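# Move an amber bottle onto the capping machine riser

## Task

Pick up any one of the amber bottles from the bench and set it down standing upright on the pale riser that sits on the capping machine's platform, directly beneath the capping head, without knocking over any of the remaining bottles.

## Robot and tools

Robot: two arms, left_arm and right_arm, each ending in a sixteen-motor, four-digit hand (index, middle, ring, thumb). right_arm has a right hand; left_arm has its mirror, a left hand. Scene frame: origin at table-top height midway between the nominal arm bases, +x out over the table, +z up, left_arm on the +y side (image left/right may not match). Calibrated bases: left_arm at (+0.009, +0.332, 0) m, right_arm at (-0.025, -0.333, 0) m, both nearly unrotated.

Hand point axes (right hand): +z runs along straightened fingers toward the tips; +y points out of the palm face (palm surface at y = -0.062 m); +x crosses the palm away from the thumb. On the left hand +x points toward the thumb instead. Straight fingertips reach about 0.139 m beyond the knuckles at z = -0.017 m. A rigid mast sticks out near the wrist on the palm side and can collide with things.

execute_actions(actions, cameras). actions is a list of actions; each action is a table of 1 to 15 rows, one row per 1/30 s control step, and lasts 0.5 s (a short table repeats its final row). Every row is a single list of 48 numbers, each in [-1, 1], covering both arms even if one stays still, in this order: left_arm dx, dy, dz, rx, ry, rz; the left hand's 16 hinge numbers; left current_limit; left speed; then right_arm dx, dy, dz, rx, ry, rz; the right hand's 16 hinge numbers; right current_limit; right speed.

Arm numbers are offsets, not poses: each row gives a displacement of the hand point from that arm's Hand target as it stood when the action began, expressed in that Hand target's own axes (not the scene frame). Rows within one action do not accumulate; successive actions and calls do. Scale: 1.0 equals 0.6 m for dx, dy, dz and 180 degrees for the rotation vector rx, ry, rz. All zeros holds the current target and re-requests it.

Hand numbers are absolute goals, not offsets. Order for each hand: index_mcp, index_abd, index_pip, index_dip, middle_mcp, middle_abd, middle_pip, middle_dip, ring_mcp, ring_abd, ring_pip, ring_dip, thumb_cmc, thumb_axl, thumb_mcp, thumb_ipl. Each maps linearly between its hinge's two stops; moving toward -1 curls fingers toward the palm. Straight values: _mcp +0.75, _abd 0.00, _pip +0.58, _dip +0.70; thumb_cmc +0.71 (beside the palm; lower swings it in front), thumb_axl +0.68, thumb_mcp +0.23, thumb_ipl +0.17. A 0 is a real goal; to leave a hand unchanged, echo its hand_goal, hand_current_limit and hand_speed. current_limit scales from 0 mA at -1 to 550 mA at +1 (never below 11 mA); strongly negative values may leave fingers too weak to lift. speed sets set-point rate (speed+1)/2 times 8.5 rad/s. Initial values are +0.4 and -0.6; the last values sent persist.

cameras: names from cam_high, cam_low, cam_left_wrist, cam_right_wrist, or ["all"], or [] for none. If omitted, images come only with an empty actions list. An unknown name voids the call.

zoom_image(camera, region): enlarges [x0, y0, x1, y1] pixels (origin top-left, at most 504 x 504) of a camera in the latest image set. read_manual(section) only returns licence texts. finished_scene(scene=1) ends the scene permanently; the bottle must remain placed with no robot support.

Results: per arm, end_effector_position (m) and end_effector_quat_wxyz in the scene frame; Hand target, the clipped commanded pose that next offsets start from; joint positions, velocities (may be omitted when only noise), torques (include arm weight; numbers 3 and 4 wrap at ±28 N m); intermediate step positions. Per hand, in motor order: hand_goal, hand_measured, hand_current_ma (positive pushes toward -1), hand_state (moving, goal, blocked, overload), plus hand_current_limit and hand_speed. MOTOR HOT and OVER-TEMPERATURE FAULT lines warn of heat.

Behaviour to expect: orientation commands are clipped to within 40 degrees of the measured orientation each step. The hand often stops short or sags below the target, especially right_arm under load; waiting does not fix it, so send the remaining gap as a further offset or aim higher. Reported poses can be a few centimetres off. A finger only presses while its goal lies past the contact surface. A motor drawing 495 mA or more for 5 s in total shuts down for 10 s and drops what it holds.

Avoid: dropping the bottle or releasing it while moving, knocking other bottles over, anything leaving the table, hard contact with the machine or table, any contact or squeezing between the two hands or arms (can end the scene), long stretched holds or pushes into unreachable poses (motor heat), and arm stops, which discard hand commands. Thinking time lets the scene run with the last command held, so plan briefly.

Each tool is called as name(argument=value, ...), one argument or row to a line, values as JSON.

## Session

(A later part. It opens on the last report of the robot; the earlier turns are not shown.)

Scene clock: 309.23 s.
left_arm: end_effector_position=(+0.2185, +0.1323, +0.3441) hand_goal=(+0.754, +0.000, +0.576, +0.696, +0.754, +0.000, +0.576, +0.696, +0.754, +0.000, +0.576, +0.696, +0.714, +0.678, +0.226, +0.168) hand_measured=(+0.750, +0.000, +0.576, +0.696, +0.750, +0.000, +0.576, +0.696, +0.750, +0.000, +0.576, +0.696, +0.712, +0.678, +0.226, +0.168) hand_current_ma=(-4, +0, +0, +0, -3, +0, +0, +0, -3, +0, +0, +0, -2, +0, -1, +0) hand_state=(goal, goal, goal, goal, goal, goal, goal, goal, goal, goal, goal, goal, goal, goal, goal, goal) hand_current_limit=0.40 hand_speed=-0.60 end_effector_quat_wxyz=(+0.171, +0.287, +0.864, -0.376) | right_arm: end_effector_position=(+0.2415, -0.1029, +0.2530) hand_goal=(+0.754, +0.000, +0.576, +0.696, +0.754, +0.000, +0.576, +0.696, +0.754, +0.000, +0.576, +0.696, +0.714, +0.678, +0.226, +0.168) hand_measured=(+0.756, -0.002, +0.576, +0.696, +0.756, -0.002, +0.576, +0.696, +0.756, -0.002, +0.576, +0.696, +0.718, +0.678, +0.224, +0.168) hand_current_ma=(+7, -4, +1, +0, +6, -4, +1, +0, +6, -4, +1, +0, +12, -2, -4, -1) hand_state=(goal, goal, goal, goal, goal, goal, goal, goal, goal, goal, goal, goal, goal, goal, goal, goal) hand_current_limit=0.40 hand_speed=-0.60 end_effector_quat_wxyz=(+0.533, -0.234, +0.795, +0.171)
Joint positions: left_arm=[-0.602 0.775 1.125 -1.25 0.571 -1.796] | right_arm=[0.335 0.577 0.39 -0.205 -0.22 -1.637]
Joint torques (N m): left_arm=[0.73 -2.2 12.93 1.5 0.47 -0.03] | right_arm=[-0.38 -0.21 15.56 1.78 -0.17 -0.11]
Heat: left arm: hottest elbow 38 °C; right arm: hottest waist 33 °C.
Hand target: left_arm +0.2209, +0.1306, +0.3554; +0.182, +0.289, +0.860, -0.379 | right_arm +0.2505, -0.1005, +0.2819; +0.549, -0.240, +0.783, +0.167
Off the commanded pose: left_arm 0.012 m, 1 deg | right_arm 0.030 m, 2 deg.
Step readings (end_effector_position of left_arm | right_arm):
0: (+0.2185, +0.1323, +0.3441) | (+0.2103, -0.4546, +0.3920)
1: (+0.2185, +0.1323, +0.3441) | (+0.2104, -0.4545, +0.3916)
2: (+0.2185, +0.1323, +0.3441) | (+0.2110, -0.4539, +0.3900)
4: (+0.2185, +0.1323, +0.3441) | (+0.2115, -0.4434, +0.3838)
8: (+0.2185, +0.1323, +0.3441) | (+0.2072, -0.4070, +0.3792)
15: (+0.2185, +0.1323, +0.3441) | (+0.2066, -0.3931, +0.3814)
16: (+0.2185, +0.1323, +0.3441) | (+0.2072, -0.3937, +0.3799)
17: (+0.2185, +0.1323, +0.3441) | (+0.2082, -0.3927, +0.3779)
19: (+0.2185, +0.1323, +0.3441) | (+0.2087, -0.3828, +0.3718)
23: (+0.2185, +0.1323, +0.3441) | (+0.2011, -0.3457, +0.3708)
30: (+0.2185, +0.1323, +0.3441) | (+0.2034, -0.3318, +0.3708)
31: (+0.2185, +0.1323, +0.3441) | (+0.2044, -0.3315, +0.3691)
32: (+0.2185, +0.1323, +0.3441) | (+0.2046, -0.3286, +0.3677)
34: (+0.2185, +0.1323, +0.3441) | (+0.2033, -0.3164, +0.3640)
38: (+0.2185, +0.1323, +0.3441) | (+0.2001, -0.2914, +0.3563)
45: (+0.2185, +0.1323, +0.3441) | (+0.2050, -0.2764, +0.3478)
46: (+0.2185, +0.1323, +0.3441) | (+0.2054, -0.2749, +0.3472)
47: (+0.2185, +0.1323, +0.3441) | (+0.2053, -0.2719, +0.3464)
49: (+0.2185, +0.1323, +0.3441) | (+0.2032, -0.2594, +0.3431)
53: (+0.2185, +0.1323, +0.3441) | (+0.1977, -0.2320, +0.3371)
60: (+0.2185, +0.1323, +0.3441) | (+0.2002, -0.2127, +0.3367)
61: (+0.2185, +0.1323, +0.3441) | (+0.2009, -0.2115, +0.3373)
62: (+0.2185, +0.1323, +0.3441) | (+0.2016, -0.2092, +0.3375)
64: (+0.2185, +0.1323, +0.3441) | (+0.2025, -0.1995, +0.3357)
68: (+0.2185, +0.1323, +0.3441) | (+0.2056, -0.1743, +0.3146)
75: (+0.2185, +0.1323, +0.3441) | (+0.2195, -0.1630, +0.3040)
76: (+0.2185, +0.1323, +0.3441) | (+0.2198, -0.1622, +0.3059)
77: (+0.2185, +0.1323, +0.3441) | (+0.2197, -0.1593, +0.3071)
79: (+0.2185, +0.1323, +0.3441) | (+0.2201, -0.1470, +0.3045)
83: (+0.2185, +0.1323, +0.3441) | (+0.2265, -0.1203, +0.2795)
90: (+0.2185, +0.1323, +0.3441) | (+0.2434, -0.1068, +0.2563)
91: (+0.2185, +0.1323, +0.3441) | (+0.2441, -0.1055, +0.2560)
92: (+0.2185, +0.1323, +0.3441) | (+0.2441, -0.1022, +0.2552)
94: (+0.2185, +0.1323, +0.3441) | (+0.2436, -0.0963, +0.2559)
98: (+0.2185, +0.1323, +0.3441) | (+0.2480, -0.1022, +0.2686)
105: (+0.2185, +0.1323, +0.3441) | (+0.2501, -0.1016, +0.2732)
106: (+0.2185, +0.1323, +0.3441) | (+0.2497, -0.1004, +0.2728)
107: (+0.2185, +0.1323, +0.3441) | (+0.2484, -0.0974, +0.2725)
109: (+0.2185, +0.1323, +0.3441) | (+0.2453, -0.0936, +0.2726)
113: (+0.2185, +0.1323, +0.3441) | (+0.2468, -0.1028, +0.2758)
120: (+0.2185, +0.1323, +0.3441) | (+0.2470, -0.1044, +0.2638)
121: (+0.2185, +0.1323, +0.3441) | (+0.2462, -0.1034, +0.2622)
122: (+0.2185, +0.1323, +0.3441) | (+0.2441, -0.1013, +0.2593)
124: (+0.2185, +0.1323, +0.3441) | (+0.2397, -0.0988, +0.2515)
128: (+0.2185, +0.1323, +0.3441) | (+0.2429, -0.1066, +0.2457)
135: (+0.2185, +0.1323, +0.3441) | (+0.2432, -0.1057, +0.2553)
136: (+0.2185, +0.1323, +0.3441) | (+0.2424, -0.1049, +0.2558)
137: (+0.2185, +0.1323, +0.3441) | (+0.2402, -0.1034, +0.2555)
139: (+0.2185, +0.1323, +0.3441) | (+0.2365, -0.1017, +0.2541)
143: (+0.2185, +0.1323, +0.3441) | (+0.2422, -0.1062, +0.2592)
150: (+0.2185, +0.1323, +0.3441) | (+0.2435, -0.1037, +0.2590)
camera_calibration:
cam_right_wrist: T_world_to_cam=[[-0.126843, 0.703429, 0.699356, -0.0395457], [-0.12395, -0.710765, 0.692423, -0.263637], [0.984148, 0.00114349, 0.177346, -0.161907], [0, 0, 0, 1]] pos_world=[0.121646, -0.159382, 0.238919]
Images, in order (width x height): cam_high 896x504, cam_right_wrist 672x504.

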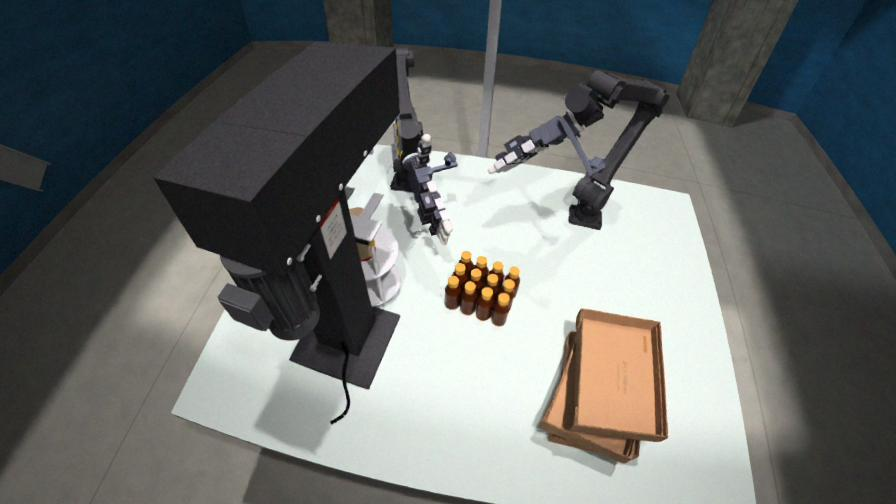

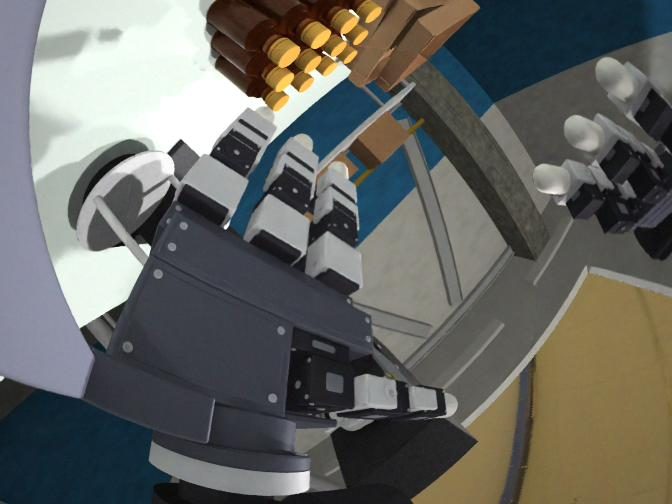

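execute_actions(
  actions=[
    [[0,0,0,-0.0109,-0.0278,-0.0848,0.548,0,-0.591,0.406,0.97,0,0.85,0.7,0.97,0,0.85,0.7,-0.5,0.678,0.0,0.168,0.4,-0.6,-0.0233,-0.0459,-0.0628,0,0,0,0.754,0,0.576,0.696,0.754,0,0.576,0.696,0.754,0,0.576,0.696,0.714,0.678,0.226,0.168,0.4,-0.6]],
    [[0,0,0,-0.0109,-0.0278,-0.0848,0.548,0,-0.591,0.406,0.97,0,0.85,0.7,0.97,0,0.85,0.7,-0.5,0.678,0.0,0.168,0.4,-0.6,-0.0233,-0.0459,-0.0628,0,0,0,0.754,0,0.576,0.696,0.754,0,0.576,0.696,0.754,0,0.576,0.696,0.714,0.678,0.226,0.168,0.4,-0.6]],
    [[0,0,0,-0.0109,-0.0278,-0.0848,0.548,0,-0.591,0.406,0.97,0,0.85,0.7,0.97,0,0.85,0.7,-0.5,0.678,0.0,0.168,0.4,-0.6,-0.0233,-0.0459,-0.0628,0,0,0,0.754,0,0.576,0.696,0.754,0,0.576,0.696,0.754,0,0.576,0.696,0.714,0.678,0.226,0.168,0.4,-0.6]],
    [[0,0,0,-0.0109,-0.0278,-0.0848,0.548,0,-0.591,0.406,0.97,0,0.85,0.7,0.97,0,0.85,0.7,-0.5,0.678,0.0,0.168,0.4,-0.6,0,0,0,0,0,0,0.754,0,0.576,0.696,0.754,0,0.576,0.696,0.754,0,0.576,0.696,0.714,0.678,0.226,0.168,0.4,-0.6]],
    [[-0.0171,-0.0271,0.092,0,0,0,0.548,0,-0.591,0.406,0.97,0,0.85,0.7,0.97,0,0.85,0.7,-0.5,0.678,0.0,0.168,0.4,-0.6,0,0,0,0,0,0,0.754,0,0.576,0.696,0.754,0,0.576,0.696,0.754,0,0.576,0.696,0.714,0.678,0.226,0.168,0.4,-0.6]],
    [[-0.0171,-0.0271,0.092,0,0,0,0.548,0,-0.591,0.406,0.97,0,0.85,0.7,0.97,0,0.85,0.7,-0.5,0.678,0.0,0.168,0.4,-0.6,0,0,0,0,0,0,0.754,0,0.576,0.696,0.754,0,0.576,0.696,0.754,0,0.576,0.696,0.714,0.678,0.226,0.168,0.4,-0.6]],
    [[-0.0171,-0.0271,0.092,0,0,0,0.548,0,-0.591,0.406,0.97,0,0.85,0.7,0.97,0,0.85,0.7,-0.5,0.678,0.0,0.168,0.4,-0.6,0,0,0,0,0,0,0.754,0,0.576,0.696,0.754,0,0.576,0.696,0.754,0,0.576,0.696,0.714,0.678,0.226,0.168,0.4,-0.6]],
    [[-0.0171,-0.0271,0.092,0,0,0,0.548,0,-0.591,0.406,0.97,0,0.85,0.7,0.97,0,0.85,0.7,-0.5,0.678,0.0,0.168,0.4,-0.6,0,0,0,0,0,0,0.754,0,0.576,0.696,0.754,0,0.576,0.696,0.754,0,0.576,0.696,0.714,0.678,0.226,0.168,0.4,-0.6]],
    [[-0.0171,-0.0271,0.092,0,0,0,0.548,0,-0.591,0.406,0.97,0,0.85,0.7,0.97,0,0.85,0.7,-0.5,0.678,0.0,0.168,0.4,-0.6,0,0,0,0,0,0,0.754,0,0.576,0.696,0.754,0,0.576,0.696,0.754,0,0.576,0.696,0.714,0.678,0.226,0.168,0.4,-0.6]],
  ],
  cameras=["cam_high", "cam_left_wrist", "cam_low"],
)

Scene clock: 460.93 s.
left_arm: end_effector_position=(+0.3797, -0.0679, +0.2296) hand_goal=(+0.548, +0.000, -0.590, +0.406, +0.970, +0.000, +0.850, +0.700, +0.970, +0.000, +0.850, +0.700, -0.500, +0.678, +0.000, +0.168) hand_measured=(+0.544, +0.000, -0.586, +0.410, +0.956, +0.000, +0.842, +0.696, +0.954, +0.000, +0.844, +0.696, -0.500, +0.678, +0.000, +0.168) hand_current_ma=(-3, +0, +4, +2, -22, +0, -7, -2, -25, +0, -6, -3, +0, +0, +0, +0) hand_state=(goal, goal, goal, goal, goal, goal, goal, goal, goal, goal, goal, goal, goal, goal, goal, goal) hand_current_limit=0.40 hand_speed=-0.60 end_effector_quat_wxyz=(-0.075, +0.144, +0.898, -0.408) | right_arm: end_effector_position=(+0.2178, -0.2181, +0.3352) hand_goal=(+0.754, +0.000, +0.576, +0.696, +0.754, +0.000, +0.576, +0.696, +0.754, +0.000, +0.576, +0.696, +0.714, +0.678, +0.226, +0.168) hand_measured=(+0.754, -0.002, +0.576, +0.696, +0.754, -0.002, +0.576, +0.696, +0.754, -0.002, +0.576, +0.696, +0.716, +0.678, +0.224, +0.168) hand_current_ma=(-1, -4, +1, +0, -1, -4, +1, +0, -1, -4, +1, +0, +4, -2, -4, -1) hand_state=(goal, goal, goal, goal, goal, goal, goal, goal, goal, goal, goal, goal, goal, goal, goal, goal) hand_current_limit=0.40 hand_speed=-0.60 end_effector_quat_wxyz=(+0.535, -0.230, +0.793, +0.180)
Joint positions: left_arm=[-0.616 1.679 1.619 -1.147 0.794 -2.083] | right_arm=[-0.352 0.483 0.608 -0.706 -0.846 -1.984]
Joint torques (N m): left_arm=[0.38 -12.45 14.69 0.79 0.68 -0.12] | right_arm=[-0.44 0.91 15.05 1.22 -0.56 -0.1]
Heat: left arm: hottest elbow 40 °C; right arm: hottest elbow 42 °C.
Hand target: left_arm +0.3882, -0.0790, +0.2404; +0.066, -0.173, +0.889, -0.420 | right_arm +0.2205, -0.2204, +0.3600; +0.549, -0.239, +0.783, +0.167
Off the commanded pose: left_arm 0.018 m, 42 deg; orientation clipped; orientation clipped at the end of an earlier action of this call | right_arm 0.025 m, 3 deg.
joint sent to its limit (left arm) — joint 6 (wrist roll), lower limit. The joint targets are off in orientation, not in position.
Step readings (end_effector_position of left_arm | right_arm):
0: (+0.2185, +0.1323, +0.3441) | (+0.2415, -0.1029, +0.2530)
1: (+0.2183, +0.1324, +0.3440) | (+0.2412, -0.1030, +0.2530)
2: (+0.2173, +0.1326, +0.3436) | (+0.2397, -0.1036, +0.2535)
4: (+0.2164, +0.1328, +0.3436) | (+0.2367, -0.1091, +0.2551)
8: (+0.2172, +0.1328, +0.3445) | (+0.2388, -0.1281, +0.2664)
15: (+0.2163, +0.1343, +0.3441) | (+0.2378, -0.1376, +0.2797)
16: (+0.2157, +0.1341, +0.3441) | (+0.2372, -0.1380, +0.2795)
17: (+0.2140, +0.1323, +0.3440) | (+0.2349, -0.1392, +0.2803)
19: (+0.2117, +0.1289, +0.3438) | (+0.2310, -0.1451, +0.2828)
23: (+0.2166, +0.1313, +0.3391) | (+0.2331, -0.1649, +0.2946)
30: (+0.2174, +0.1320, +0.3328) | (+0.2306, -0.1761, +0.3086)
31: (+0.2166, +0.1317, +0.3334) | (+0.2298, -0.1767, +0.3087)
32: (+0.2144, +0.1307, +0.3345) | (+0.2275, -0.1777, +0.3093)
34: (+0.2106, +0.1293, +0.3379) | (+0.2236, -0.1839, +0.3136)
38: (+0.2157, +0.1309, +0.3416) | (+0.2254, -0.2039, +0.3283)
45: (+0.2164, +0.1319, +0.3356) | (+0.2197, -0.2151, +0.3411)
46: (+0.2157, +0.1317, +0.3355) | (+0.2194, -0.2159, +0.3405)
47: (+0.2135, +0.1307, +0.3364) | (+0.2192, -0.2164, +0.3397)
49: (+0.2101, +0.1295, +0.3400) | (+0.2192, -0.2173, +0.3378)
53: (+0.2148, +0.1309, +0.3430) | (+0.2189, -0.2179, +0.3354)
60: (+0.2156, +0.1319, +0.3370) | (+0.2181, -0.2180, +0.3354)
61: (+0.2153, +0.1316, +0.3368) | (+0.2181, -0.2180, +0.3353)
62: (+0.2160, +0.1303, +0.3365) | (+0.2180, -0.2180, +0.3355)
64: (+0.2225, +0.1246, +0.3359) | (+0.2179, -0.2180, +0.3354)
68: (+0.2422, +0.1102, +0.3244) | (+0.2179, -0.2180, +0.3353)
75: (+0.2489, +0.1017, +0.3076) | (+0.2178, -0.2181, +0.3352)
76: (+0.2493, +0.1011, +0.3087) | (+0.2178, -0.2181, +0.3352)
77: (+0.2503, +0.0993, +0.3100) | (+0.2178, -0.2181, +0.3352)
79: (+0.2585, +0.0911, +0.3128) | (+0.2178, -0.2181, +0.3352)
83: (+0.2769, +0.0714, +0.3070) | (+0.2178, -0.2181, +0.3352)
90: (+0.2829, +0.0627, +0.2873) | (+0.2178, -0.2181, +0.3352)
91: (+0.2830, +0.0625, +0.2877) | (+0.2178, -0.2181, +0.3352)
92: (+0.2839, +0.0609, +0.2881) | (+0.2178, -0.2181, +0.3352)
94: (+0.2926, +0.0528, +0.2905) | (+0.2178, -0.2181, +0.3352)
98: (+0.3111, +0.0313, +0.2859) | (+0.2178, -0.2181, +0.3352)
105: (+0.3151, +0.0217, +0.2662) | (+0.2178, -0.2181, +0.3352)
106: (+0.3154, +0.0215, +0.2663) | (+0.2178, -0.2181, +0.3352)
107: (+0.3163, +0.0199, +0.2667) | (+0.2178, -0.2181, +0.3352)
109: (+0.3248, +0.0115, +0.2691) | (+0.2178, -0.2181, +0.3352)
113: (+0.3437, -0.0106, +0.2650) | (+0.2178, -0.2181, +0.3352)
120: (+0.3462, -0.0209, +0.2450) | (+0.2178, -0.2181, +0.3352)
121: (+0.3463, -0.0213, +0.2446) | (+0.2178, -0.2181, +0.3352)
122: (+0.3472, -0.0229, +0.2446) | (+0.2178, -0.2181, +0.3352)
124: (+0.3557, -0.0317, +0.2468) | (+0.2178, -0.2181, +0.3352)
128: (+0.3748, -0.0538, +0.2439) | (+0.2178, -0.2181, +0.3352)
135: (+0.3765, -0.0644, +0.2242) | (+0.2178, -0.2181, +0.3352)
camera_calibration:
cam_left_wrist: T_world_to_cam=[[0.623405, -0.634995, 0.456232, -0.419313], [-0.324293, 0.320961, 0.889841, -0.107662], [-0.711477, -0.702685, -0.00583606, 0.349372], [0, 0, 0, 1]] pos_world=[0.475058, 0.0137923, 0.289145]
Images, in order (width x height): cam_high 896x504, cam_low 896x504, cam_left_wrist 672x504.

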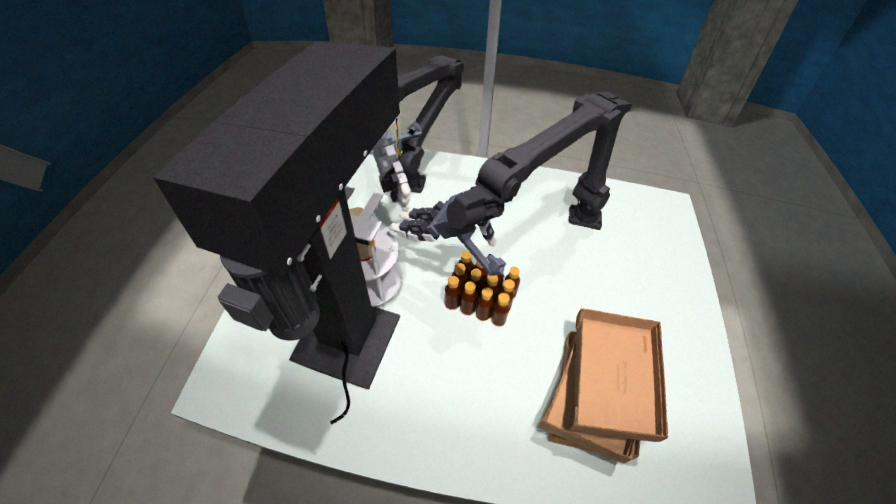

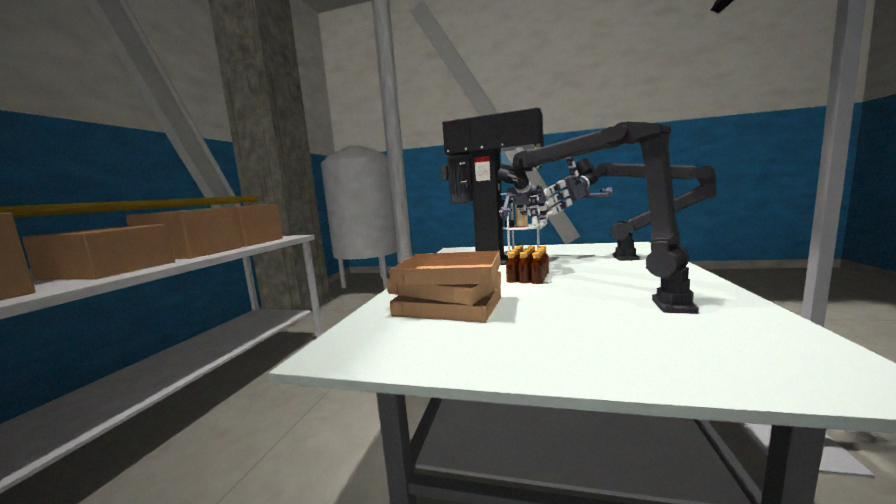

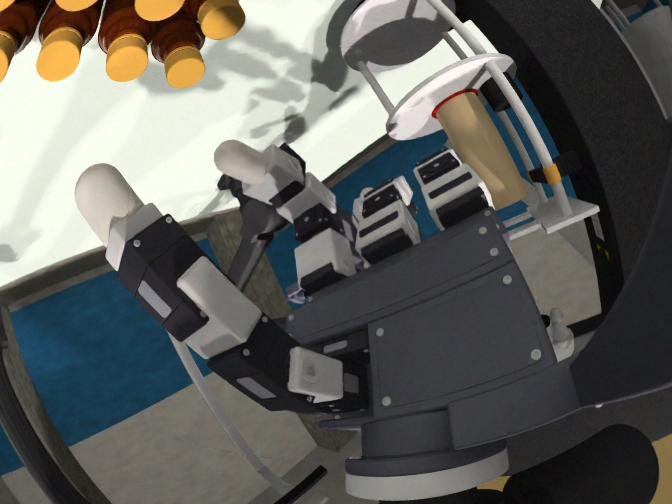

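execute_actions(
  actions=[
    [[-0.0578,-0.0356,-0.0904,0,0,0,0.754,0.167,0.576,0.696,0.754,-0.167,0.576,0.696,0.97,-0.25,0.576,0.696,0.714,0.678,0.226,0.168,0.4,-0.6,0,0,0,0,0,0,0.754,0,0.576,0.696,0.754,0,0.576,0.696,0.754,0,0.576,0.696,0.714,0.678,0.226,0.168,0.4,-0.6]],
    [[-0.0578,-0.0356,-0.0904,0,0,0,0.754,0.167,0.576,0.696,0.754,-0.167,0.576,0.696,0.97,-0.25,0.576,0.696,0.714,0.678,0.226,0.168,0.4,-0.6,0,0,0,0,0,0,0.754,0,0.576,0.696,0.754,0,0.576,0.696,0.754,0,0.576,0.696,0.714,0.678,0.226,0.168,0.4,-0.6]],
    [[0,0,0,-0.0602,0.0453,0.1009,0.754,0.167,0.576,0.696,0.754,-0.167,0.576,0.696,0.97,-0.25,0.576,0.696,0.714,0.678,0.226,0.168,0.4,-0.6,0,0,0,0,0,0,0.754,0,0.576,0.696,0.754,0,0.576,0.696,0.754,0,0.576,0.696,0.714,0.678,0.226,0.168,0.4,-0.6]],
    [[0,0,0,-0.0602,0.0453,0.1009,0.754,0.167,0.576,0.696,0.754,-0.167,0.576,0.696,0.97,-0.25,0.576,0.696,0.714,0.678,0.226,0.168,0.4,-0.6,0,0,0,0,0,0,0.754,0,0.576,0.696,0.754,0,0.576,0.696,0.754,0,0.576,0.696,0.714,0.678,0.226,0.168,0.4,-0.6]],
    [[0,0,0,-0.0602,0.0453,0.1009,0.754,0.167,0.576,0.696,0.754,-0.167,0.576,0.696,0.97,-0.25,0.576,0.696,0.714,0.678,0.226,0.168,0.4,-0.6,0,0,0,0,0,0,0.754,0,0.576,0.696,0.754,0,0.576,0.696,0.754,0,0.576,0.696,0.714,0.678,0.226,0.168,0.4,-0.6]],
    [[0,0,0,-0.0602,0.0453,0.1009,0.754,0.167,0.576,0.696,0.754,-0.167,0.576,0.696,0.97,-0.25,0.576,0.696,0.714,0.678,0.226,0.168,0.4,-0.6,0,0,0,0,0,0,0.754,0,0.576,0.696,0.754,0,0.576,0.696,0.754,0,0.576,0.696,0.714,0.678,0.226,0.168,0.4,-0.6]],
    [[0,0,0,0,0,0,0.754,0.167,0.576,0.696,0.754,-0.167,0.576,0.696,0.97,-0.25,0.576,0.696,0.714,0.678,0.226,0.168,0.4,-0.6,0,0,0,0,0,0,0.754,0,0.576,0.696,0.754,0,0.576,0.696,0.754,0,0.576,0.696,0.714,0.678,0.226,0.168,0.4,-0.6]],
  ],
  cameras=["cam_high", "cam_left_wrist"],
)

Scene clock: 516.57 s.
left_arm: end_effector_position=(+0.4373, -0.0051, +0.3353) hand_goal=(+0.754, +0.168, +0.576, +0.696, +0.754, -0.166, +0.576, +0.696, +0.970, -0.250, +0.576, +0.696, +0.714, +0.678, +0.226, +0.168) hand_measured=(+0.752, +0.164, +0.574, +0.694, +0.752, -0.164, +0.576, +0.696, +0.962, -0.246, +0.576, +0.696, +0.712, +0.678, +0.218, +0.168) hand_current_ma=(-2, -2, -1, -2, -2, +2, +0, +0, -9, +2, +0, +0, -1, +0, -11, +0) hand_state=(goal, goal, goal, goal, goal, goal, goal, goal, goal, goal, goal, goal, goal, goal, goal, goal) hand_current_limit=0.40 hand_speed=-0.60 end_effector_quat_wxyz=(+0.062, +0.468, +0.881, -0.011) | right_arm: end_effector_position=(+0.2178, -0.2181, +0.3352) hand_goal=(+0.754, +0.000, +0.576, +0.696, +0.754, +0.000, +0.576, +0.696, +0.754, +0.000, +0.576, +0.696, +0.714, +0.678, +0.226, +0.168) hand_measured=(+0.754, -0.002, +0.576, +0.696, +0.754, -0.002, +0.576, +0.696, +0.754, -0.002, +0.576, +0.696, +0.716, +0.678, +0.224, +0.168) hand_current_ma=(-1, -4, +1, +0, -1, -4, +1, +0, -1, -4, +1, +0, +4, -2, -4, -1) hand_state=(goal, goal, goal, goal, goal, goal, goal, goal, goal, goal, goal, goal, goal, goal, goal, goal) hand_current_limit=0.40 hand_speed=-0.60 end_effector_quat_wxyz=(+0.535, -0.230, +0.793, +0.180)
Joint positions: left_arm=[-0.774 1.721 1.947 -1.673 -0.021 -1.427] | right_arm=[-0.352 0.483 0.608 -0.706 -0.846 -1.984]
Joint torques (N m): left_arm=[1.08 -14.97 9.88 -0.36 -0.19 0.09] | right_arm=[-0.38 1.08 15.05 1.22 -0.57 -0.1]
Heat: left arm: hottest elbow 43 °C; right arm: hottest elbow 41 °C.
Hand target: left_arm +0.4350, -0.0005, +0.3407; -0.001, +0.469, +0.883, +0.001 | right_arm +0.2205, -0.2204, +0.3600; +0.549, -0.239, +0.783, +0.167
Off the commanded pose: left_arm 0.007 m, 7 deg | right_arm 0.025 m, 3 deg.
joint sent to its limit (left arm) — joint 4 (wrist pitch), lower limit. The joint targets are off in orientation, not in position.
Step readings (end_effector_position of left_arm | right_arm):
0: (+0.3797, -0.0679, +0.2296) | (+0.2178, -0.2181, +0.3352)
1: (+0.3798, -0.0678, +0.2296) | (+0.2178, -0.2181, +0.3352)
2: (+0.3802, -0.0670, +0.2308) | (+0.2178, -0.2181, +0.3352)
4: (+0.3807, -0.0632, +0.2346) | (+0.2178, -0.2181, +0.3352)
8: (+0.3927, -0.0485, +0.2503) | (+0.2178, -0.2181, +0.3352)
15: (+0.4097, -0.0330, +0.2727) | (+0.2178, -0.2181, +0.3352)
16: (+0.4097, -0.0330, +0.2741) | (+0.2178, -0.2181, +0.3352)
17: (+0.4091, -0.0316, +0.2764) | (+0.2178, -0.2181, +0.3352)
19: (+0.4075, -0.0274, +0.2818) | (+0.2178, -0.2181, +0.3352)
23: (+0.4182, -0.0129, +0.3024) | (+0.2178, -0.2181, +0.3352)
30: (+0.4337, +0.0054, +0.3261) | (+0.2178, -0.2181, +0.3352)
31: (+0.4338, +0.0064, +0.3266) | (+0.2178, -0.2181, +0.3352)
32: (+0.4359, +0.0101, +0.3258) | (+0.2178, -0.2181, +0.3352)
34: (+0.4399, +0.0168, +0.3247) | (+0.2178, -0.2181, +0.3352)
38: (+0.4364, +0.0131, +0.3262) | (+0.2178, -0.2181, +0.3352)
45: (+0.4286, +0.0026, +0.3270) | (+0.2178, -0.2181, +0.3352)
46: (+0.4290, +0.0034, +0.3271) | (+0.2178, -0.2181, +0.3352)
47: (+0.4310, +0.0084, +0.3276) | (+0.2178, -0.2181, +0.3352)
49: (+0.4343, +0.0177, +0.3302) | (+0.2178, -0.2181, +0.3352)
53: (+0.4325, +0.0160, +0.3377) | (+0.2178, -0.2181, +0.3352)
60: (+0.4234, +0.0033, +0.3369) | (+0.2178, -0.2181, +0.3352)
61: (+0.4241, +0.0040, +0.3361) | (+0.2178, -0.2181, +0.3352)
62: (+0.4264, +0.0076, +0.3362) | (+0.2178, -0.2181, +0.3352)
64: (+0.4312, +0.0161, +0.3373) | (+0.2178, -0.2181, +0.3352)
68: (+0.4304, +0.0162, +0.3366) | (+0.2178, -0.2181, +0.3352)
75: (+0.4242, +0.0030, +0.3358) | (+0.2178, -0.2181, +0.3352)
76: (+0.4252, +0.0034, +0.3361) | (+0.2178, -0.2181, +0.3352)
77: (+0.4300, +0.0063, +0.3380) | (+0.2178, -0.2181, +0.3352)
79: (+0.4393, +0.0113, +0.3416) | (+0.2178, -0.2181, +0.3352)
83: (+0.4411, +0.0086, +0.3391) | (+0.2178, -0.2181, +0.3352)
90: (+0.4349, -0.0050, +0.3324) | (+0.2178, -0.2181, +0.3352)
91: (+0.4354, -0.0051, +0.3324) | (+0.2178, -0.2181, +0.3352)
92: (+0.4360, -0.0052, +0.3326) | (+0.2178, -0.2181, +0.3352)
94: (+0.4366, -0.0051, +0.3335) | (+0.2178, -0.2181, +0.3352)
98: (+0.4370, -0.0050, +0.3347) | (+0.2178, -0.2181, +0.3352)
105: (+0.4372, -0.0051, +0.3354) | (+0.2178, -0.2181, +0.3352)
camera_calibration:
cam_left_wrist: T_world_to_cam=[[-0.0765543, -0.994377, 0.0731698, -0.030825], [-0.749722, 0.105787, 0.653242, 0.0611214], [-0.65731, -0.00484851, -0.753605, 0.665699], [0, 0, 0, 1]] pos_world=[0.481035, -0.0338899, 0.464003]
Images, in order (width x height): cam_high 896x504, cam_left_wrist 672x504.

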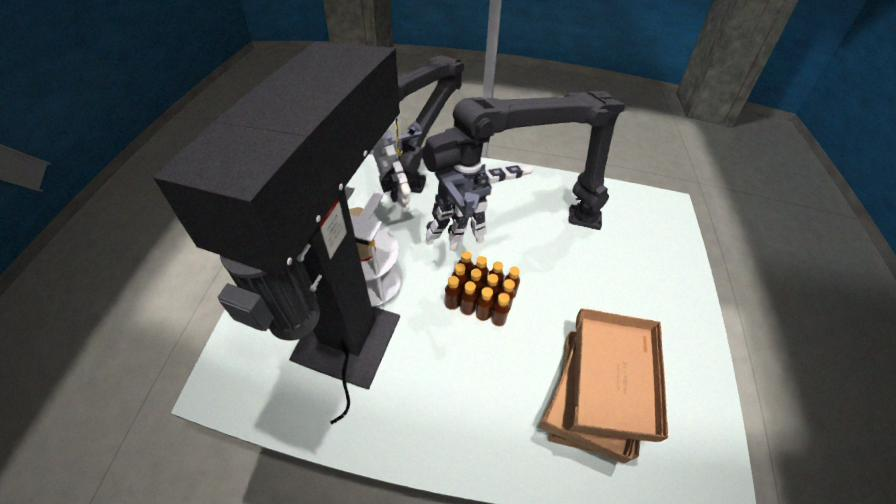

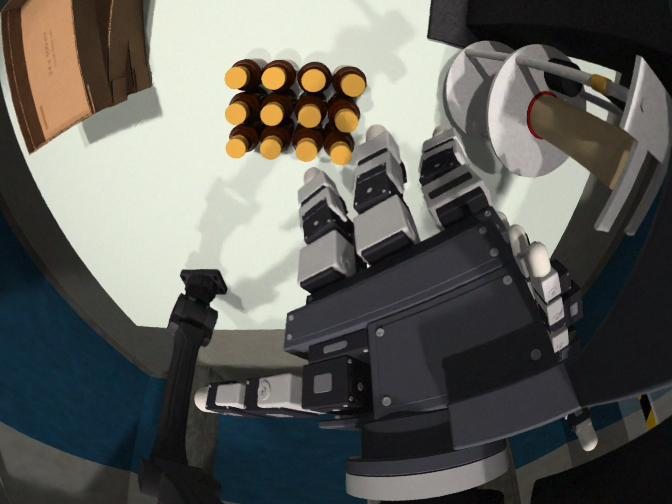

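zoom_image(
  camera="cam_left_wrist",
  region=[200, 40, 480, 210],
)

zoom_image(
  camera="cam_high",
  region=[400, 160, 560, 340],
)

Scaled by 1.800 from the camera's 672x504 image, which has a finer 960x720 frame.

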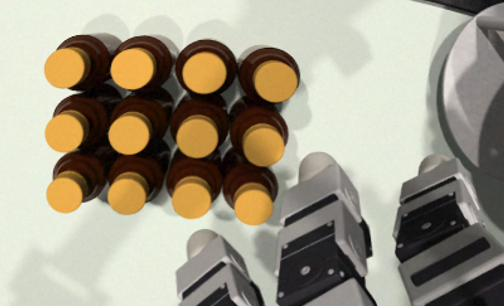

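Scaled by 2.800 from the camera's 896x504 image, which has a finer 1280x720 frame.

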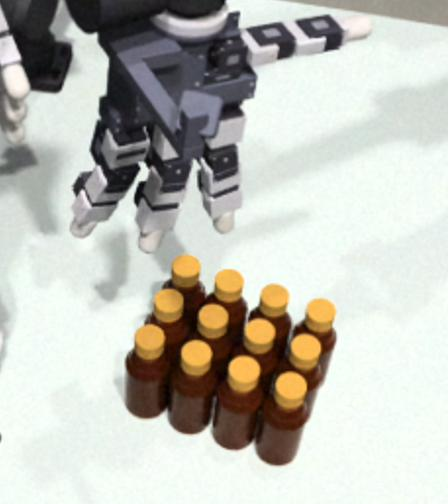

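execute_actions(
  actions=[
    [[0.0013,-0.0213,0.055,0,0,0,0.754,0.167,0.576,0.696,0.754,-0.167,0.576,0.696,0.97,-0.25,0.576,0.696,0.714,0.678,0.226,0.168,0.4,-0.6,0,0,0,0,0,0,0.754,0,0.576,0.696,0.754,0,0.576,0.696,0.754,0,0.576,0.696,0.714,0.678,0.226,0.168,0.4,-0.6]],
    [[0.0013,-0.0213,0.055,0,0,0,0.754,0.167,0.576,0.696,0.754,-0.167,0.576,0.696,0.97,-0.25,0.576,0.696,0.714,0.678,0.226,0.168,0.4,-0.6,0,0,0,0,0,0,0.754,0,0.576,0.696,0.754,0,0.576,0.696,0.754,0,0.576,0.696,0.714,0.678,0.226,0.168,0.4,-0.6]],
    [[0,0,0,0,0,0,0.754,0.167,0.576,0.696,0.754,-0.167,0.576,0.696,0.97,-0.25,0.576,0.696,0.714,0.678,0.226,0.168,0.4,-0.6,0,0,0,0,0,0,0.754,0,0.576,0.696,0.754,0,0.576,0.696,0.754,0,0.576,0.696,0.714,0.678,0.226,0.168,0.4,-0.6]],
  ],
  cameras=["cam_high", "cam_left_wrist", "cam_low"],
)

zoom_image(
  camera="cam_left_wrist",
  region=[220, 40, 460, 210],
)

zoom_image(
  camera="cam_high",
  region=[410, 190, 530, 320],
)

zoom_image(
  camera="cam_low",
  region=[490, 200, 580, 300],
)

Scene clock: 540.80 s.
left_arm: end_effector_position=(+0.4120, -0.0068, +0.2836) hand_goal=(+0.754, +0.168, +0.576, +0.696, +0.754, -0.166, +0.576, +0.696, +0.970, -0.250, +0.576, +0.696, +0.714, +0.678, +0.226, +0.168) hand_measured=(+0.752, +0.164, +0.574, +0.694, +0.752, -0.164, +0.576, +0.696, +0.962, -0.246, +0.576, +0.696, +0.712, +0.678, +0.218, +0.168) hand_current_ma=(-2, -2, -1, -2, -2, +2, +0, +0, -9, +2, +0, +0, -1, +0, -11, +0) hand_state=(goal, goal, goal, goal, goal, goal, goal, goal, goal, goal, goal, goal, goal, goal, goal, goal) hand_current_limit=0.40 hand_speed=-0.60 end_effector_quat_wxyz=(+0.002, +0.472, +0.882, +0.000) | right_arm: end_effector_position=(+0.2178, -0.2181, +0.3352) hand_goal=(+0.754, +0.000, +0.576, +0.696, +0.754, +0.000, +0.576, +0.696, +0.754, +0.000, +0.576, +0.696, +0.714, +0.678, +0.226, +0.168) hand_measured=(+0.754, -0.002, +0.576, +0.696, +0.754, -0.002, +0.576, +0.696, +0.754, -0.002, +0.576, +0.696, +0.716, +0.678, +0.224, +0.168) hand_current_ma=(-1, -4, +1, +0, -1, -4, +1, +0, -1, -4, +1, +0, +4, -2, -4, -1) hand_state=(goal, goal, goal, goal, goal, goal, goal, goal, goal, goal, goal, goal, goal, goal, goal, goal) hand_current_limit=0.40 hand_speed=-0.60 end_effector_quat_wxyz=(+0.535, -0.230, +0.793, +0.180)
Joint positions: left_arm=[-0.805 1.737 1.837 -1.668 -0.002 -1.453] | right_arm=[-0.352 0.483 0.608 -0.706 -0.846 -1.984]
Joint torques (N m): left_arm=[0.26 -12.86 10.14 0.51 0 -0.1] | right_arm=[-0.44 0.97 15.04 1.21 -0.57 -0.1]
Heat: left arm: hottest elbow 42 °C; right arm: hottest elbow 41 °C.
Hand target: left_arm +0.4129, -0.0133, +0.2747; -0.001, +0.469, +0.883, +0.000 | right_arm +0.2205, -0.2204, +0.3600; +0.549, -0.239, +0.783, +0.167
Off the commanded pose: left_arm 0.011 m, 0 deg | right_arm 0.025 m, 3 deg.
Step readings (end_effector_position of left_arm | right_arm):
0: (+0.4373, -0.0051, +0.3353) | (+0.2178, -0.2181, +0.3352)
1: (+0.4373, -0.0051, +0.3352) | (+0.2178, -0.2181, +0.3352)
2: (+0.4369, -0.0047, +0.3338) | (+0.2178, -0.2181, +0.3352)
4: (+0.4353, -0.0037, +0.3296) | (+0.2178, -0.2181, +0.3352)
8: (+0.4308, -0.0016, +0.3185) | (+0.2178, -0.2181, +0.3352)
15: (+0.4280, -0.0026, +0.3159) | (+0.2178, -0.2181, +0.3352)
16: (+0.4277, -0.0027, +0.3158) | (+0.2178, -0.2181, +0.3352)
17: (+0.4265, -0.0030, +0.3142) | (+0.2178, -0.2181, +0.3352)
19: (+0.4235, -0.0021, +0.3090) | (+0.2178, -0.2181, +0.3352)
23: (+0.4153, -0.0021, +0.2936) | (+0.2178, -0.2181, +0.3352)
30: (+0.4121, -0.0069, +0.2836) | (+0.2178, -0.2181, +0.3352)
31: (+0.4121, -0.0069, +0.2836) | (+0.2178, -0.2181, +0.3352)
32: (+0.4121, -0.0069, +0.2836) | (+0.2178, -0.2181, +0.3352)
34: (+0.4121, -0.0069, +0.2836) | (+0.2178, -0.2181, +0.3352)
38: (+0.4121, -0.0069, +0.2836) | (+0.2178, -0.2181, +0.3352)
45: (+0.4120, -0.0068, +0.2836) | (+0.2178, -0.2181, +0.3352)
camera_calibration:
cam_left_wrist: T_world_to_cam=[[-0.0793891, -0.996835, 0.00419618, -0.0101036], [-0.683555, 0.0575021, 0.727631, 0.0274262], [-0.725569, 0.0548976, -0.685956, 0.619489], [0, 0, 0, 1]] pos_world=[0.467427, -0.0456572, 0.405029]
Images, in order (width x height): cam_high 896x504, cam_low 896x504, cam_left_wrist 672x504.

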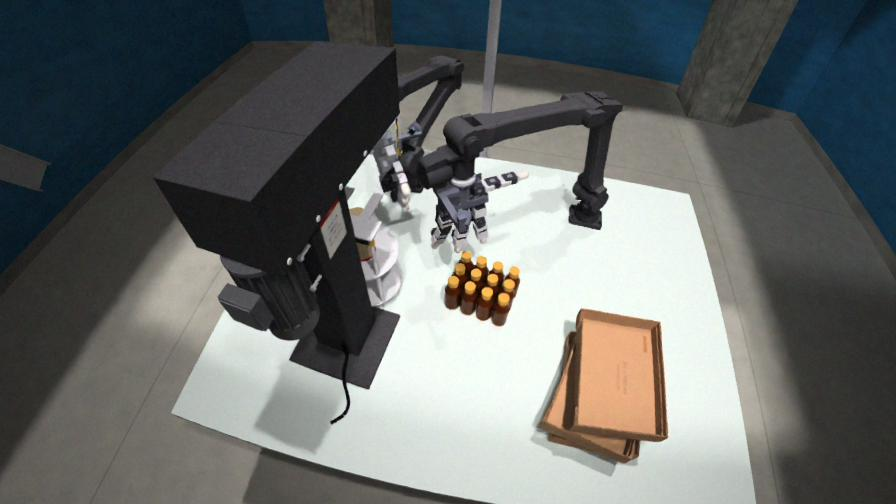

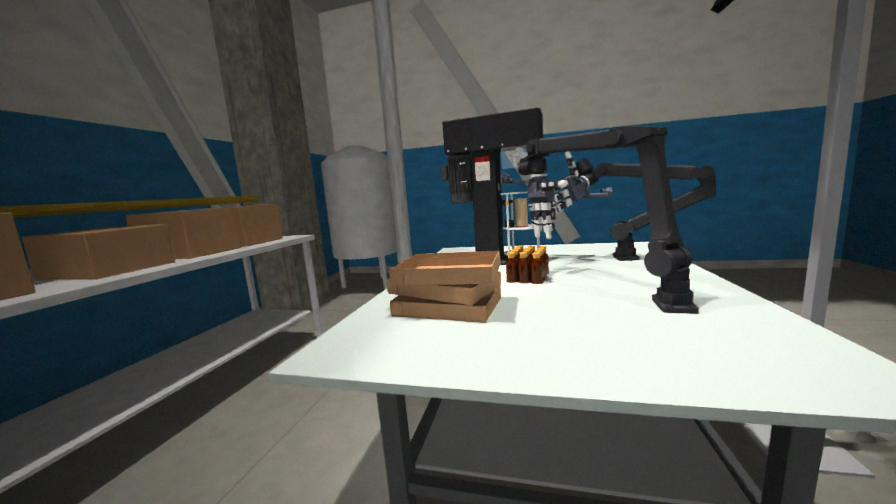

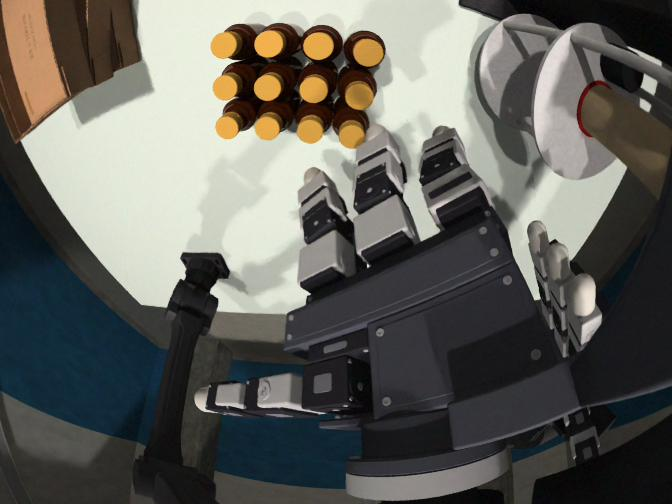

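Scaled by 2.100 from the camera's 672x504 image, which has a finer 960x720 frame.

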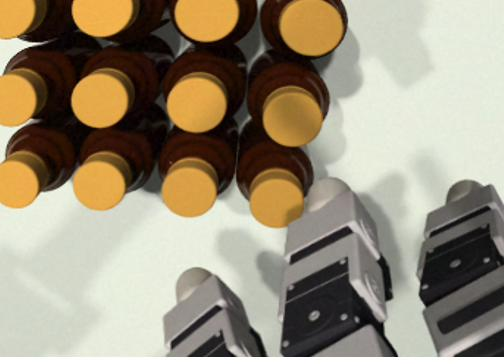

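Scaled by 3.877 from the camera's 896x504 image, which has a finer 1280x720 frame.

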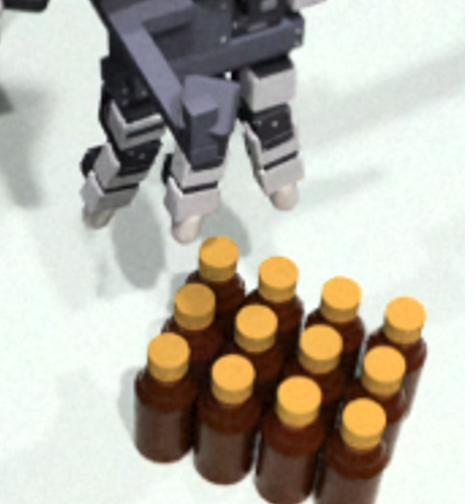

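Scaled by 5.040 from the camera's 896x504 image, which has a finer 1280x720 frame.

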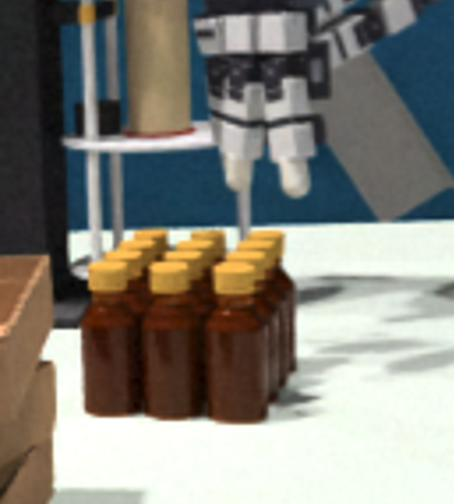

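execute_actions(
  actions=[
    [[-0.0175,-0.0015,0.035,0,0,0,0.754,0.167,0.576,0.696,0.754,-0.167,0.576,0.696,0.97,-0.25,0.576,0.696,0.714,0.678,0.226,0.168,0.4,-0.6,0,0,0,0,0,0,0.754,0,0.576,0.696,0.754,0,0.576,0.696,0.754,0,0.576,0.696,0.714,0.678,0.226,0.168,0.4,-0.6]],
    [[0,0,0,0,0,0,0.754,0.167,0.576,0.696,0.754,-0.167,0.576,0.696,0.97,-0.25,0.576,0.696,0.714,0.678,0.226,0.168,0.4,-0.6,0,0,0,0,0,0,0.754,0,0.576,0.696,0.754,0,0.576,0.696,0.754,0,0.576,0.696,0.714,0.678,0.226,0.168,0.4,-0.6]],
  ],
  cameras=["cam_high", "cam_left_wrist", "cam_low"],
)

zoom_image(
  camera="cam_left_wrist",
  region=[220, 40, 460, 210],
)

zoom_image(
  camera="cam_high",
  region=[410, 190, 530, 320],
)

zoom_image(
  camera="cam_low",
  region=[490, 200, 580, 300],
)

Scene clock: 574.43 s.
left_arm: end_effector_position=(+0.4185, -0.0145, +0.2647) hand_goal=(+0.754, +0.168, +0.576, +0.696, +0.754, -0.166, +0.576, +0.696, +0.970, -0.250, +0.576, +0.696, +0.714, +0.678, +0.226, +0.168) hand_measured=(+0.752, +0.164, +0.574, +0.694, +0.752, -0.164, +0.576, +0.696, +0.962, -0.246, +0.576, +0.696, +0.712, +0.678, +0.218, +0.168) hand_current_ma=(-2, -2, -1, -2, -2, +2, +0, +0, -9, +2, +0, +0, -1, +0, -11, +0) hand_state=(goal, goal, goal, goal, goal, goal, goal, goal, goal, goal, goal, goal, goal, goal, goal, goal) hand_current_limit=0.40 hand_speed=-0.60 end_effector_quat_wxyz=(+0.004, +0.470, +0.882, +0.000) | right_arm: end_effector_position=(+0.2178, -0.2181, +0.3352) hand_goal=(+0.754, +0.000, +0.576, +0.696, +0.754, +0.000, +0.576, +0.696, +0.754, +0.000, +0.576, +0.696, +0.714, +0.678, +0.226, +0.168) hand_measured=(+0.754, -0.002, +0.576, +0.696, +0.754, -0.002, +0.576, +0.696, +0.754, -0.002, +0.576, +0.696, +0.716, +0.678, +0.224, +0.168) hand_current_ma=(-1, -4, +1, +0, -1, -4, +1, +0, -1, -4, +1, +0, +4, -2, -4, -1) hand_state=(goal, goal, goal, goal, goal, goal, goal, goal, goal, goal, goal, goal, goal, goal, goal, goal) hand_current_limit=0.40 hand_speed=-0.60 end_effector_quat_wxyz=(+0.535, -0.230, +0.793, +0.180)
Joint positions: left_arm=[-0.805 1.76 1.818 -1.623 -0.002 -1.456] | right_arm=[-0.352 0.483 0.608 -0.706 -0.846 -1.984]
Joint torques (N m): left_arm=[-0.26 -12.75 10.14 0.51 -0.03 -0.11] | right_arm=[-0.5 1.08 15.04 1.22 -0.57 -0.11]
Heat: left arm: hottest elbow 39 °C; right arm: hottest elbow 41 °C.
Hand target: left_arm +0.4180, -0.0225, +0.2535; -0.001, +0.469, +0.883, +0.001 | right_arm +0.2205, -0.2204, +0.3600; +0.549, -0.239, +0.783, +0.167
Off the commanded pose: left_arm 0.014 m, 1 deg | right_arm 0.025 m, 3 deg.
Step readings (end_effector_position of left_arm | right_arm):
0: (+0.4120, -0.0068, +0.2836) | (+0.2178, -0.2181, +0.3352)
1: (+0.4121, -0.0069, +0.2836) | (+0.2178, -0.2181, +0.3352)
2: (+0.4125, -0.0074, +0.2832) | (+0.2178, -0.2181, +0.3352)
4: (+0.4142, -0.0094, +0.2815) | (+0.2178, -0.2181, +0.3352)
8: (+0.4168, -0.0125, +0.2744) | (+0.2178, -0.2181, +0.3352)
15: (+0.4185, -0.0145, +0.2649) | (+0.2178, -0.2181, +0.3352)
16: (+0.4186, -0.0146, +0.2647) | (+0.2178, -0.2181, +0.3352)
17: (+0.4186, -0.0146, +0.2647) | (+0.2178, -0.2181, +0.3352)
19: (+0.4185, -0.0145, +0.2647) | (+0.2178, -0.2181, +0.3352)
23: (+0.4185, -0.0145, +0.2647) | (+0.2178, -0.2181, +0.3352)
30: (+0.4185, -0.0145, +0.2647) | (+0.2178, -0.2181, +0.3352)
camera_calibration:
cam_left_wrist: T_world_to_cam=[[-0.0756503, -0.997108, 0.00726913, -0.0195625], [-0.685792, 0.0573201, 0.725537, 0.047525], [-0.723856, 0.049902, -0.688144, 0.611461], [0, 0, 0, 1]] pos_world=[0.473722, -0.0527432, 0.386434]
Images, in order (width x height): cam_high 896x504, cam_low 896x504, cam_left_wrist 672x504.

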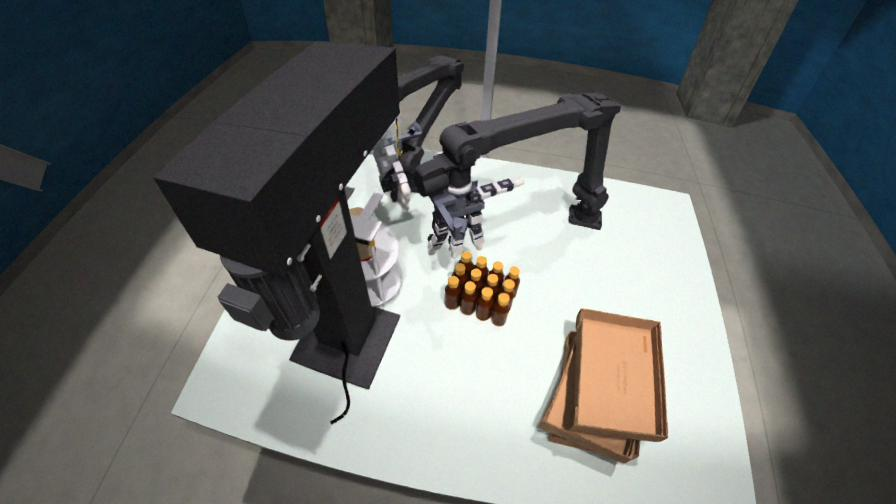

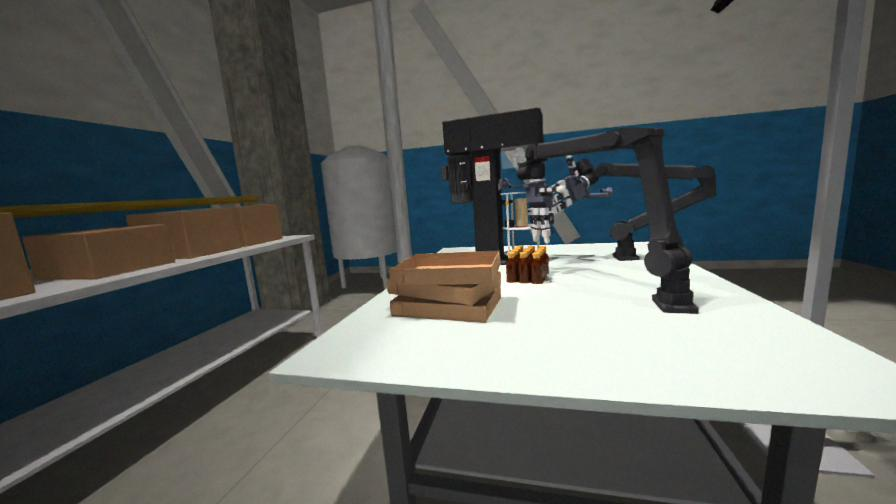

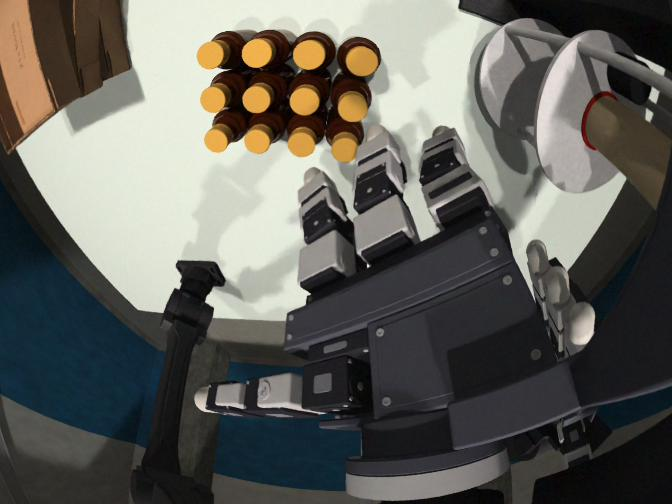

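Scaled by 2.100 from the camera's 672x504 image, which has a finer 960x720 frame.

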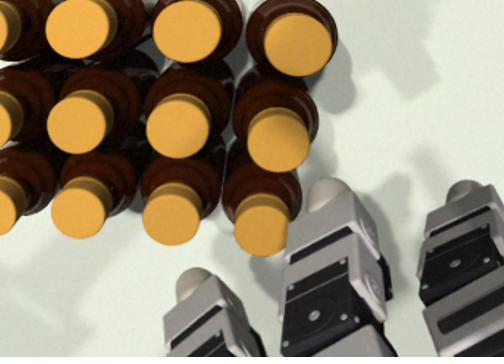

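Scaled by 3.877 from the camera's 896x504 image, which has a finer 1280x720 frame.

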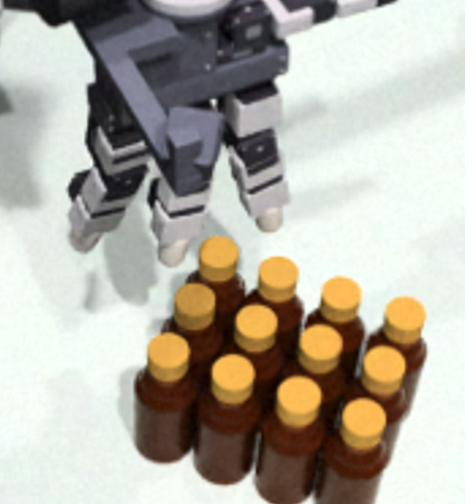

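Scaled by 5.040 from the camera's 896x504 image, which has a finer 1280x720 frame.

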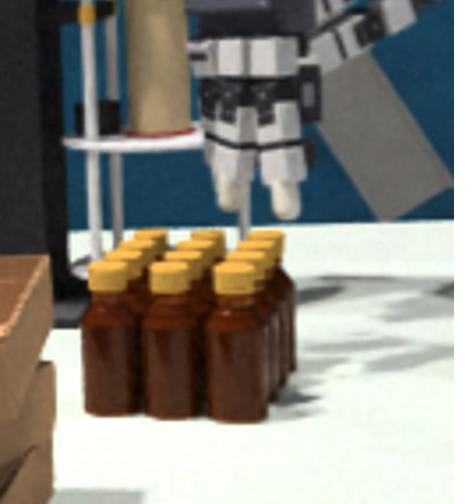

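execute_actions(
  actions=[
    [[0.0005,-0.0040,0.03,0,0,0,0.754,0.167,0.576,0.696,0.754,-0.167,0.576,0.696,0.97,-0.25,0.576,0.696,0.714,0.678,0.226,0.168,0.4,-0.6,0,0,0,0,0,0,0.754,0,0.576,0.696,0.754,0,0.576,0.696,0.754,0,0.576,0.696,0.714,0.678,0.226,0.168,0.4,-0.6]],
    [[0.0005,-0.0033,0.03,0,0,0,0.754,0.167,0.576,0.696,0.754,-0.167,0.576,0.696,0.97,-0.25,0.576,0.696,0.714,0.678,0.226,0.168,0.4,-0.6,0,0,0,0,0,0,0.754,0,0.576,0.696,0.754,0,0.576,0.696,0.754,0,0.576,0.696,0.714,0.678,0.226,0.168,0.4,-0.6]],
  ],
  cameras=["cam_high","cam_low","cam_left_wrist"],
)

Scene clock: 602.67 s.
left_arm: end_effector_position=(+0.4153, -0.0172, +0.2276) hand_goal=(+0.754, +0.168, +0.576, +0.696, +0.754, -0.166, +0.576, +0.696, +0.970, -0.250, +0.576, +0.696, +0.714, +0.678, +0.226, +0.168) hand_measured=(+0.752, +0.164, +0.574, +0.694, +0.752, -0.164, +0.576, +0.696, +0.962, -0.246, +0.576, +0.696, +0.712, +0.678, +0.218, +0.168) hand_current_ma=(-2, -2, -1, -2, -2, +2, +0, +0, -9, +2, +0, +0, -1, +0, -11, +0) hand_state=(goal, goal, goal, goal, goal, goal, goal, goal, goal, goal, goal, goal, goal, goal, goal, goal) hand_current_limit=0.40 hand_speed=-0.60 end_effector_quat_wxyz=(+0.003, +0.470, +0.882, +0.000) | right_arm: end_effector_position=(+0.2178, -0.2181, +0.3352) hand_goal=(+0.754, +0.000, +0.576, +0.696, +0.754, +0.000, +0.576, +0.696, +0.754, +0.000, +0.576, +0.696, +0.714, +0.678, +0.226, +0.168) hand_measured=(+0.754, -0.002, +0.576, +0.696, +0.754, -0.002, +0.576, +0.696, +0.754, -0.002, +0.576, +0.696, +0.716, +0.678, +0.224, +0.168) hand_current_ma=(-1, -4, +1, +0, -1, -4, +1, +0, -1, -4, +1, +0, +4, -2, -4, -1) hand_state=(goal, goal, goal, goal, goal, goal, goal, goal, goal, goal, goal, goal, goal, goal, goal, goal) hand_current_limit=0.40 hand_speed=-0.60 end_effector_quat_wxyz=(+0.535, -0.230, +0.793, +0.180)
Joint positions: left_arm=[-0.813 1.76 1.722 -1.528 -0.002 -1.464] | right_arm=[-0.352 0.483 0.608 -0.706 -0.846 -1.984]
Joint torques (N m): left_arm=[-0.44 -12.75 9.78 0.47 -0.01 -0.12] | right_arm=[-0.44 1.03 15.06 1.24 -0.56 -0.1]
Heat: left arm: hottest elbow 39 °C; right arm: hottest elbow 41 °C.
Hand target: left_arm +0.4139, -0.0245, +0.2176; -0.001, +0.469, +0.883, +0.000 | right_arm +0.2205, -0.2204, +0.3600; +0.549, -0.239, +0.783, +0.167
Off the commanded pose: left_arm 0.012 m, 0 deg | right_arm 0.025 m, 3 deg.
Step readings (end_effector_position of left_arm | right_arm):
0: (+0.4185, -0.0145, +0.2647) | (+0.2178, -0.2181, +0.3352)
1: (+0.4185, -0.0146, +0.2646) | (+0.2178, -0.2181, +0.3352)
2: (+0.4187, -0.0150, +0.2633) | (+0.2178, -0.2181, +0.3352)
4: (+0.4189, -0.0163, +0.2592) | (+0.2178, -0.2181, +0.3352)
8: (+0.4172, -0.0152, +0.2482) | (+0.2178, -0.2181, +0.3352)
15: (+0.4170, -0.0156, +0.2454) | (+0.2178, -0.2181, +0.3352)
16: (+0.4171, -0.0157, +0.2452) | (+0.2178, -0.2181, +0.3352)
17: (+0.4173, -0.0160, +0.2439) | (+0.2178, -0.2181, +0.3352)
19: (+0.4178, -0.0169, +0.2400) | (+0.2178, -0.2181, +0.3352)
23: (+0.4159, -0.0162, +0.2301) | (+0.2178, -0.2181, +0.3352)
30: (+0.4152, -0.0170, +0.2276) | (+0.2178, -0.2181, +0.3352)
camera_calibration:
cam_left_wrist: T_world_to_cam=[[-0.0756493, -0.997119, 0.00561757, -0.0217379], [-0.684706, 0.056041, 0.726662, 0.0717205], [-0.724883, 0.051125, -0.686973, 0.583904], [0, 0, 0, 1]] pos_world=[0.470725, -0.0555466, 0.349131]
Images, in order (width x height): cam_high 896x504, cam_low 896x504, cam_left_wrist 672x504.

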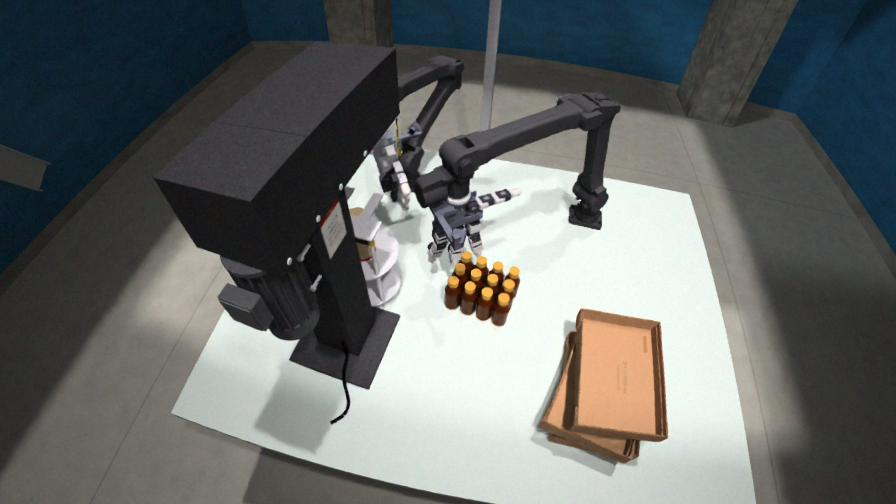

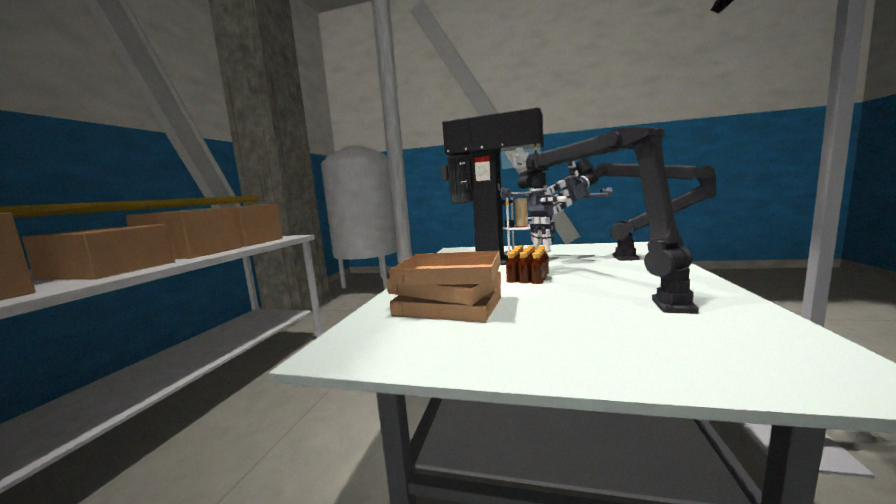

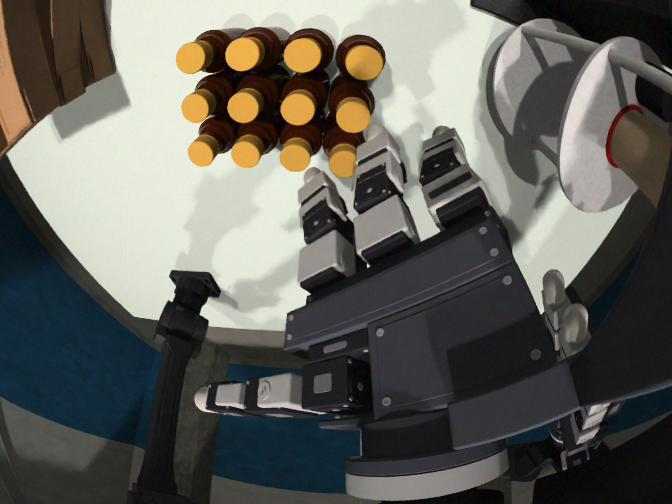

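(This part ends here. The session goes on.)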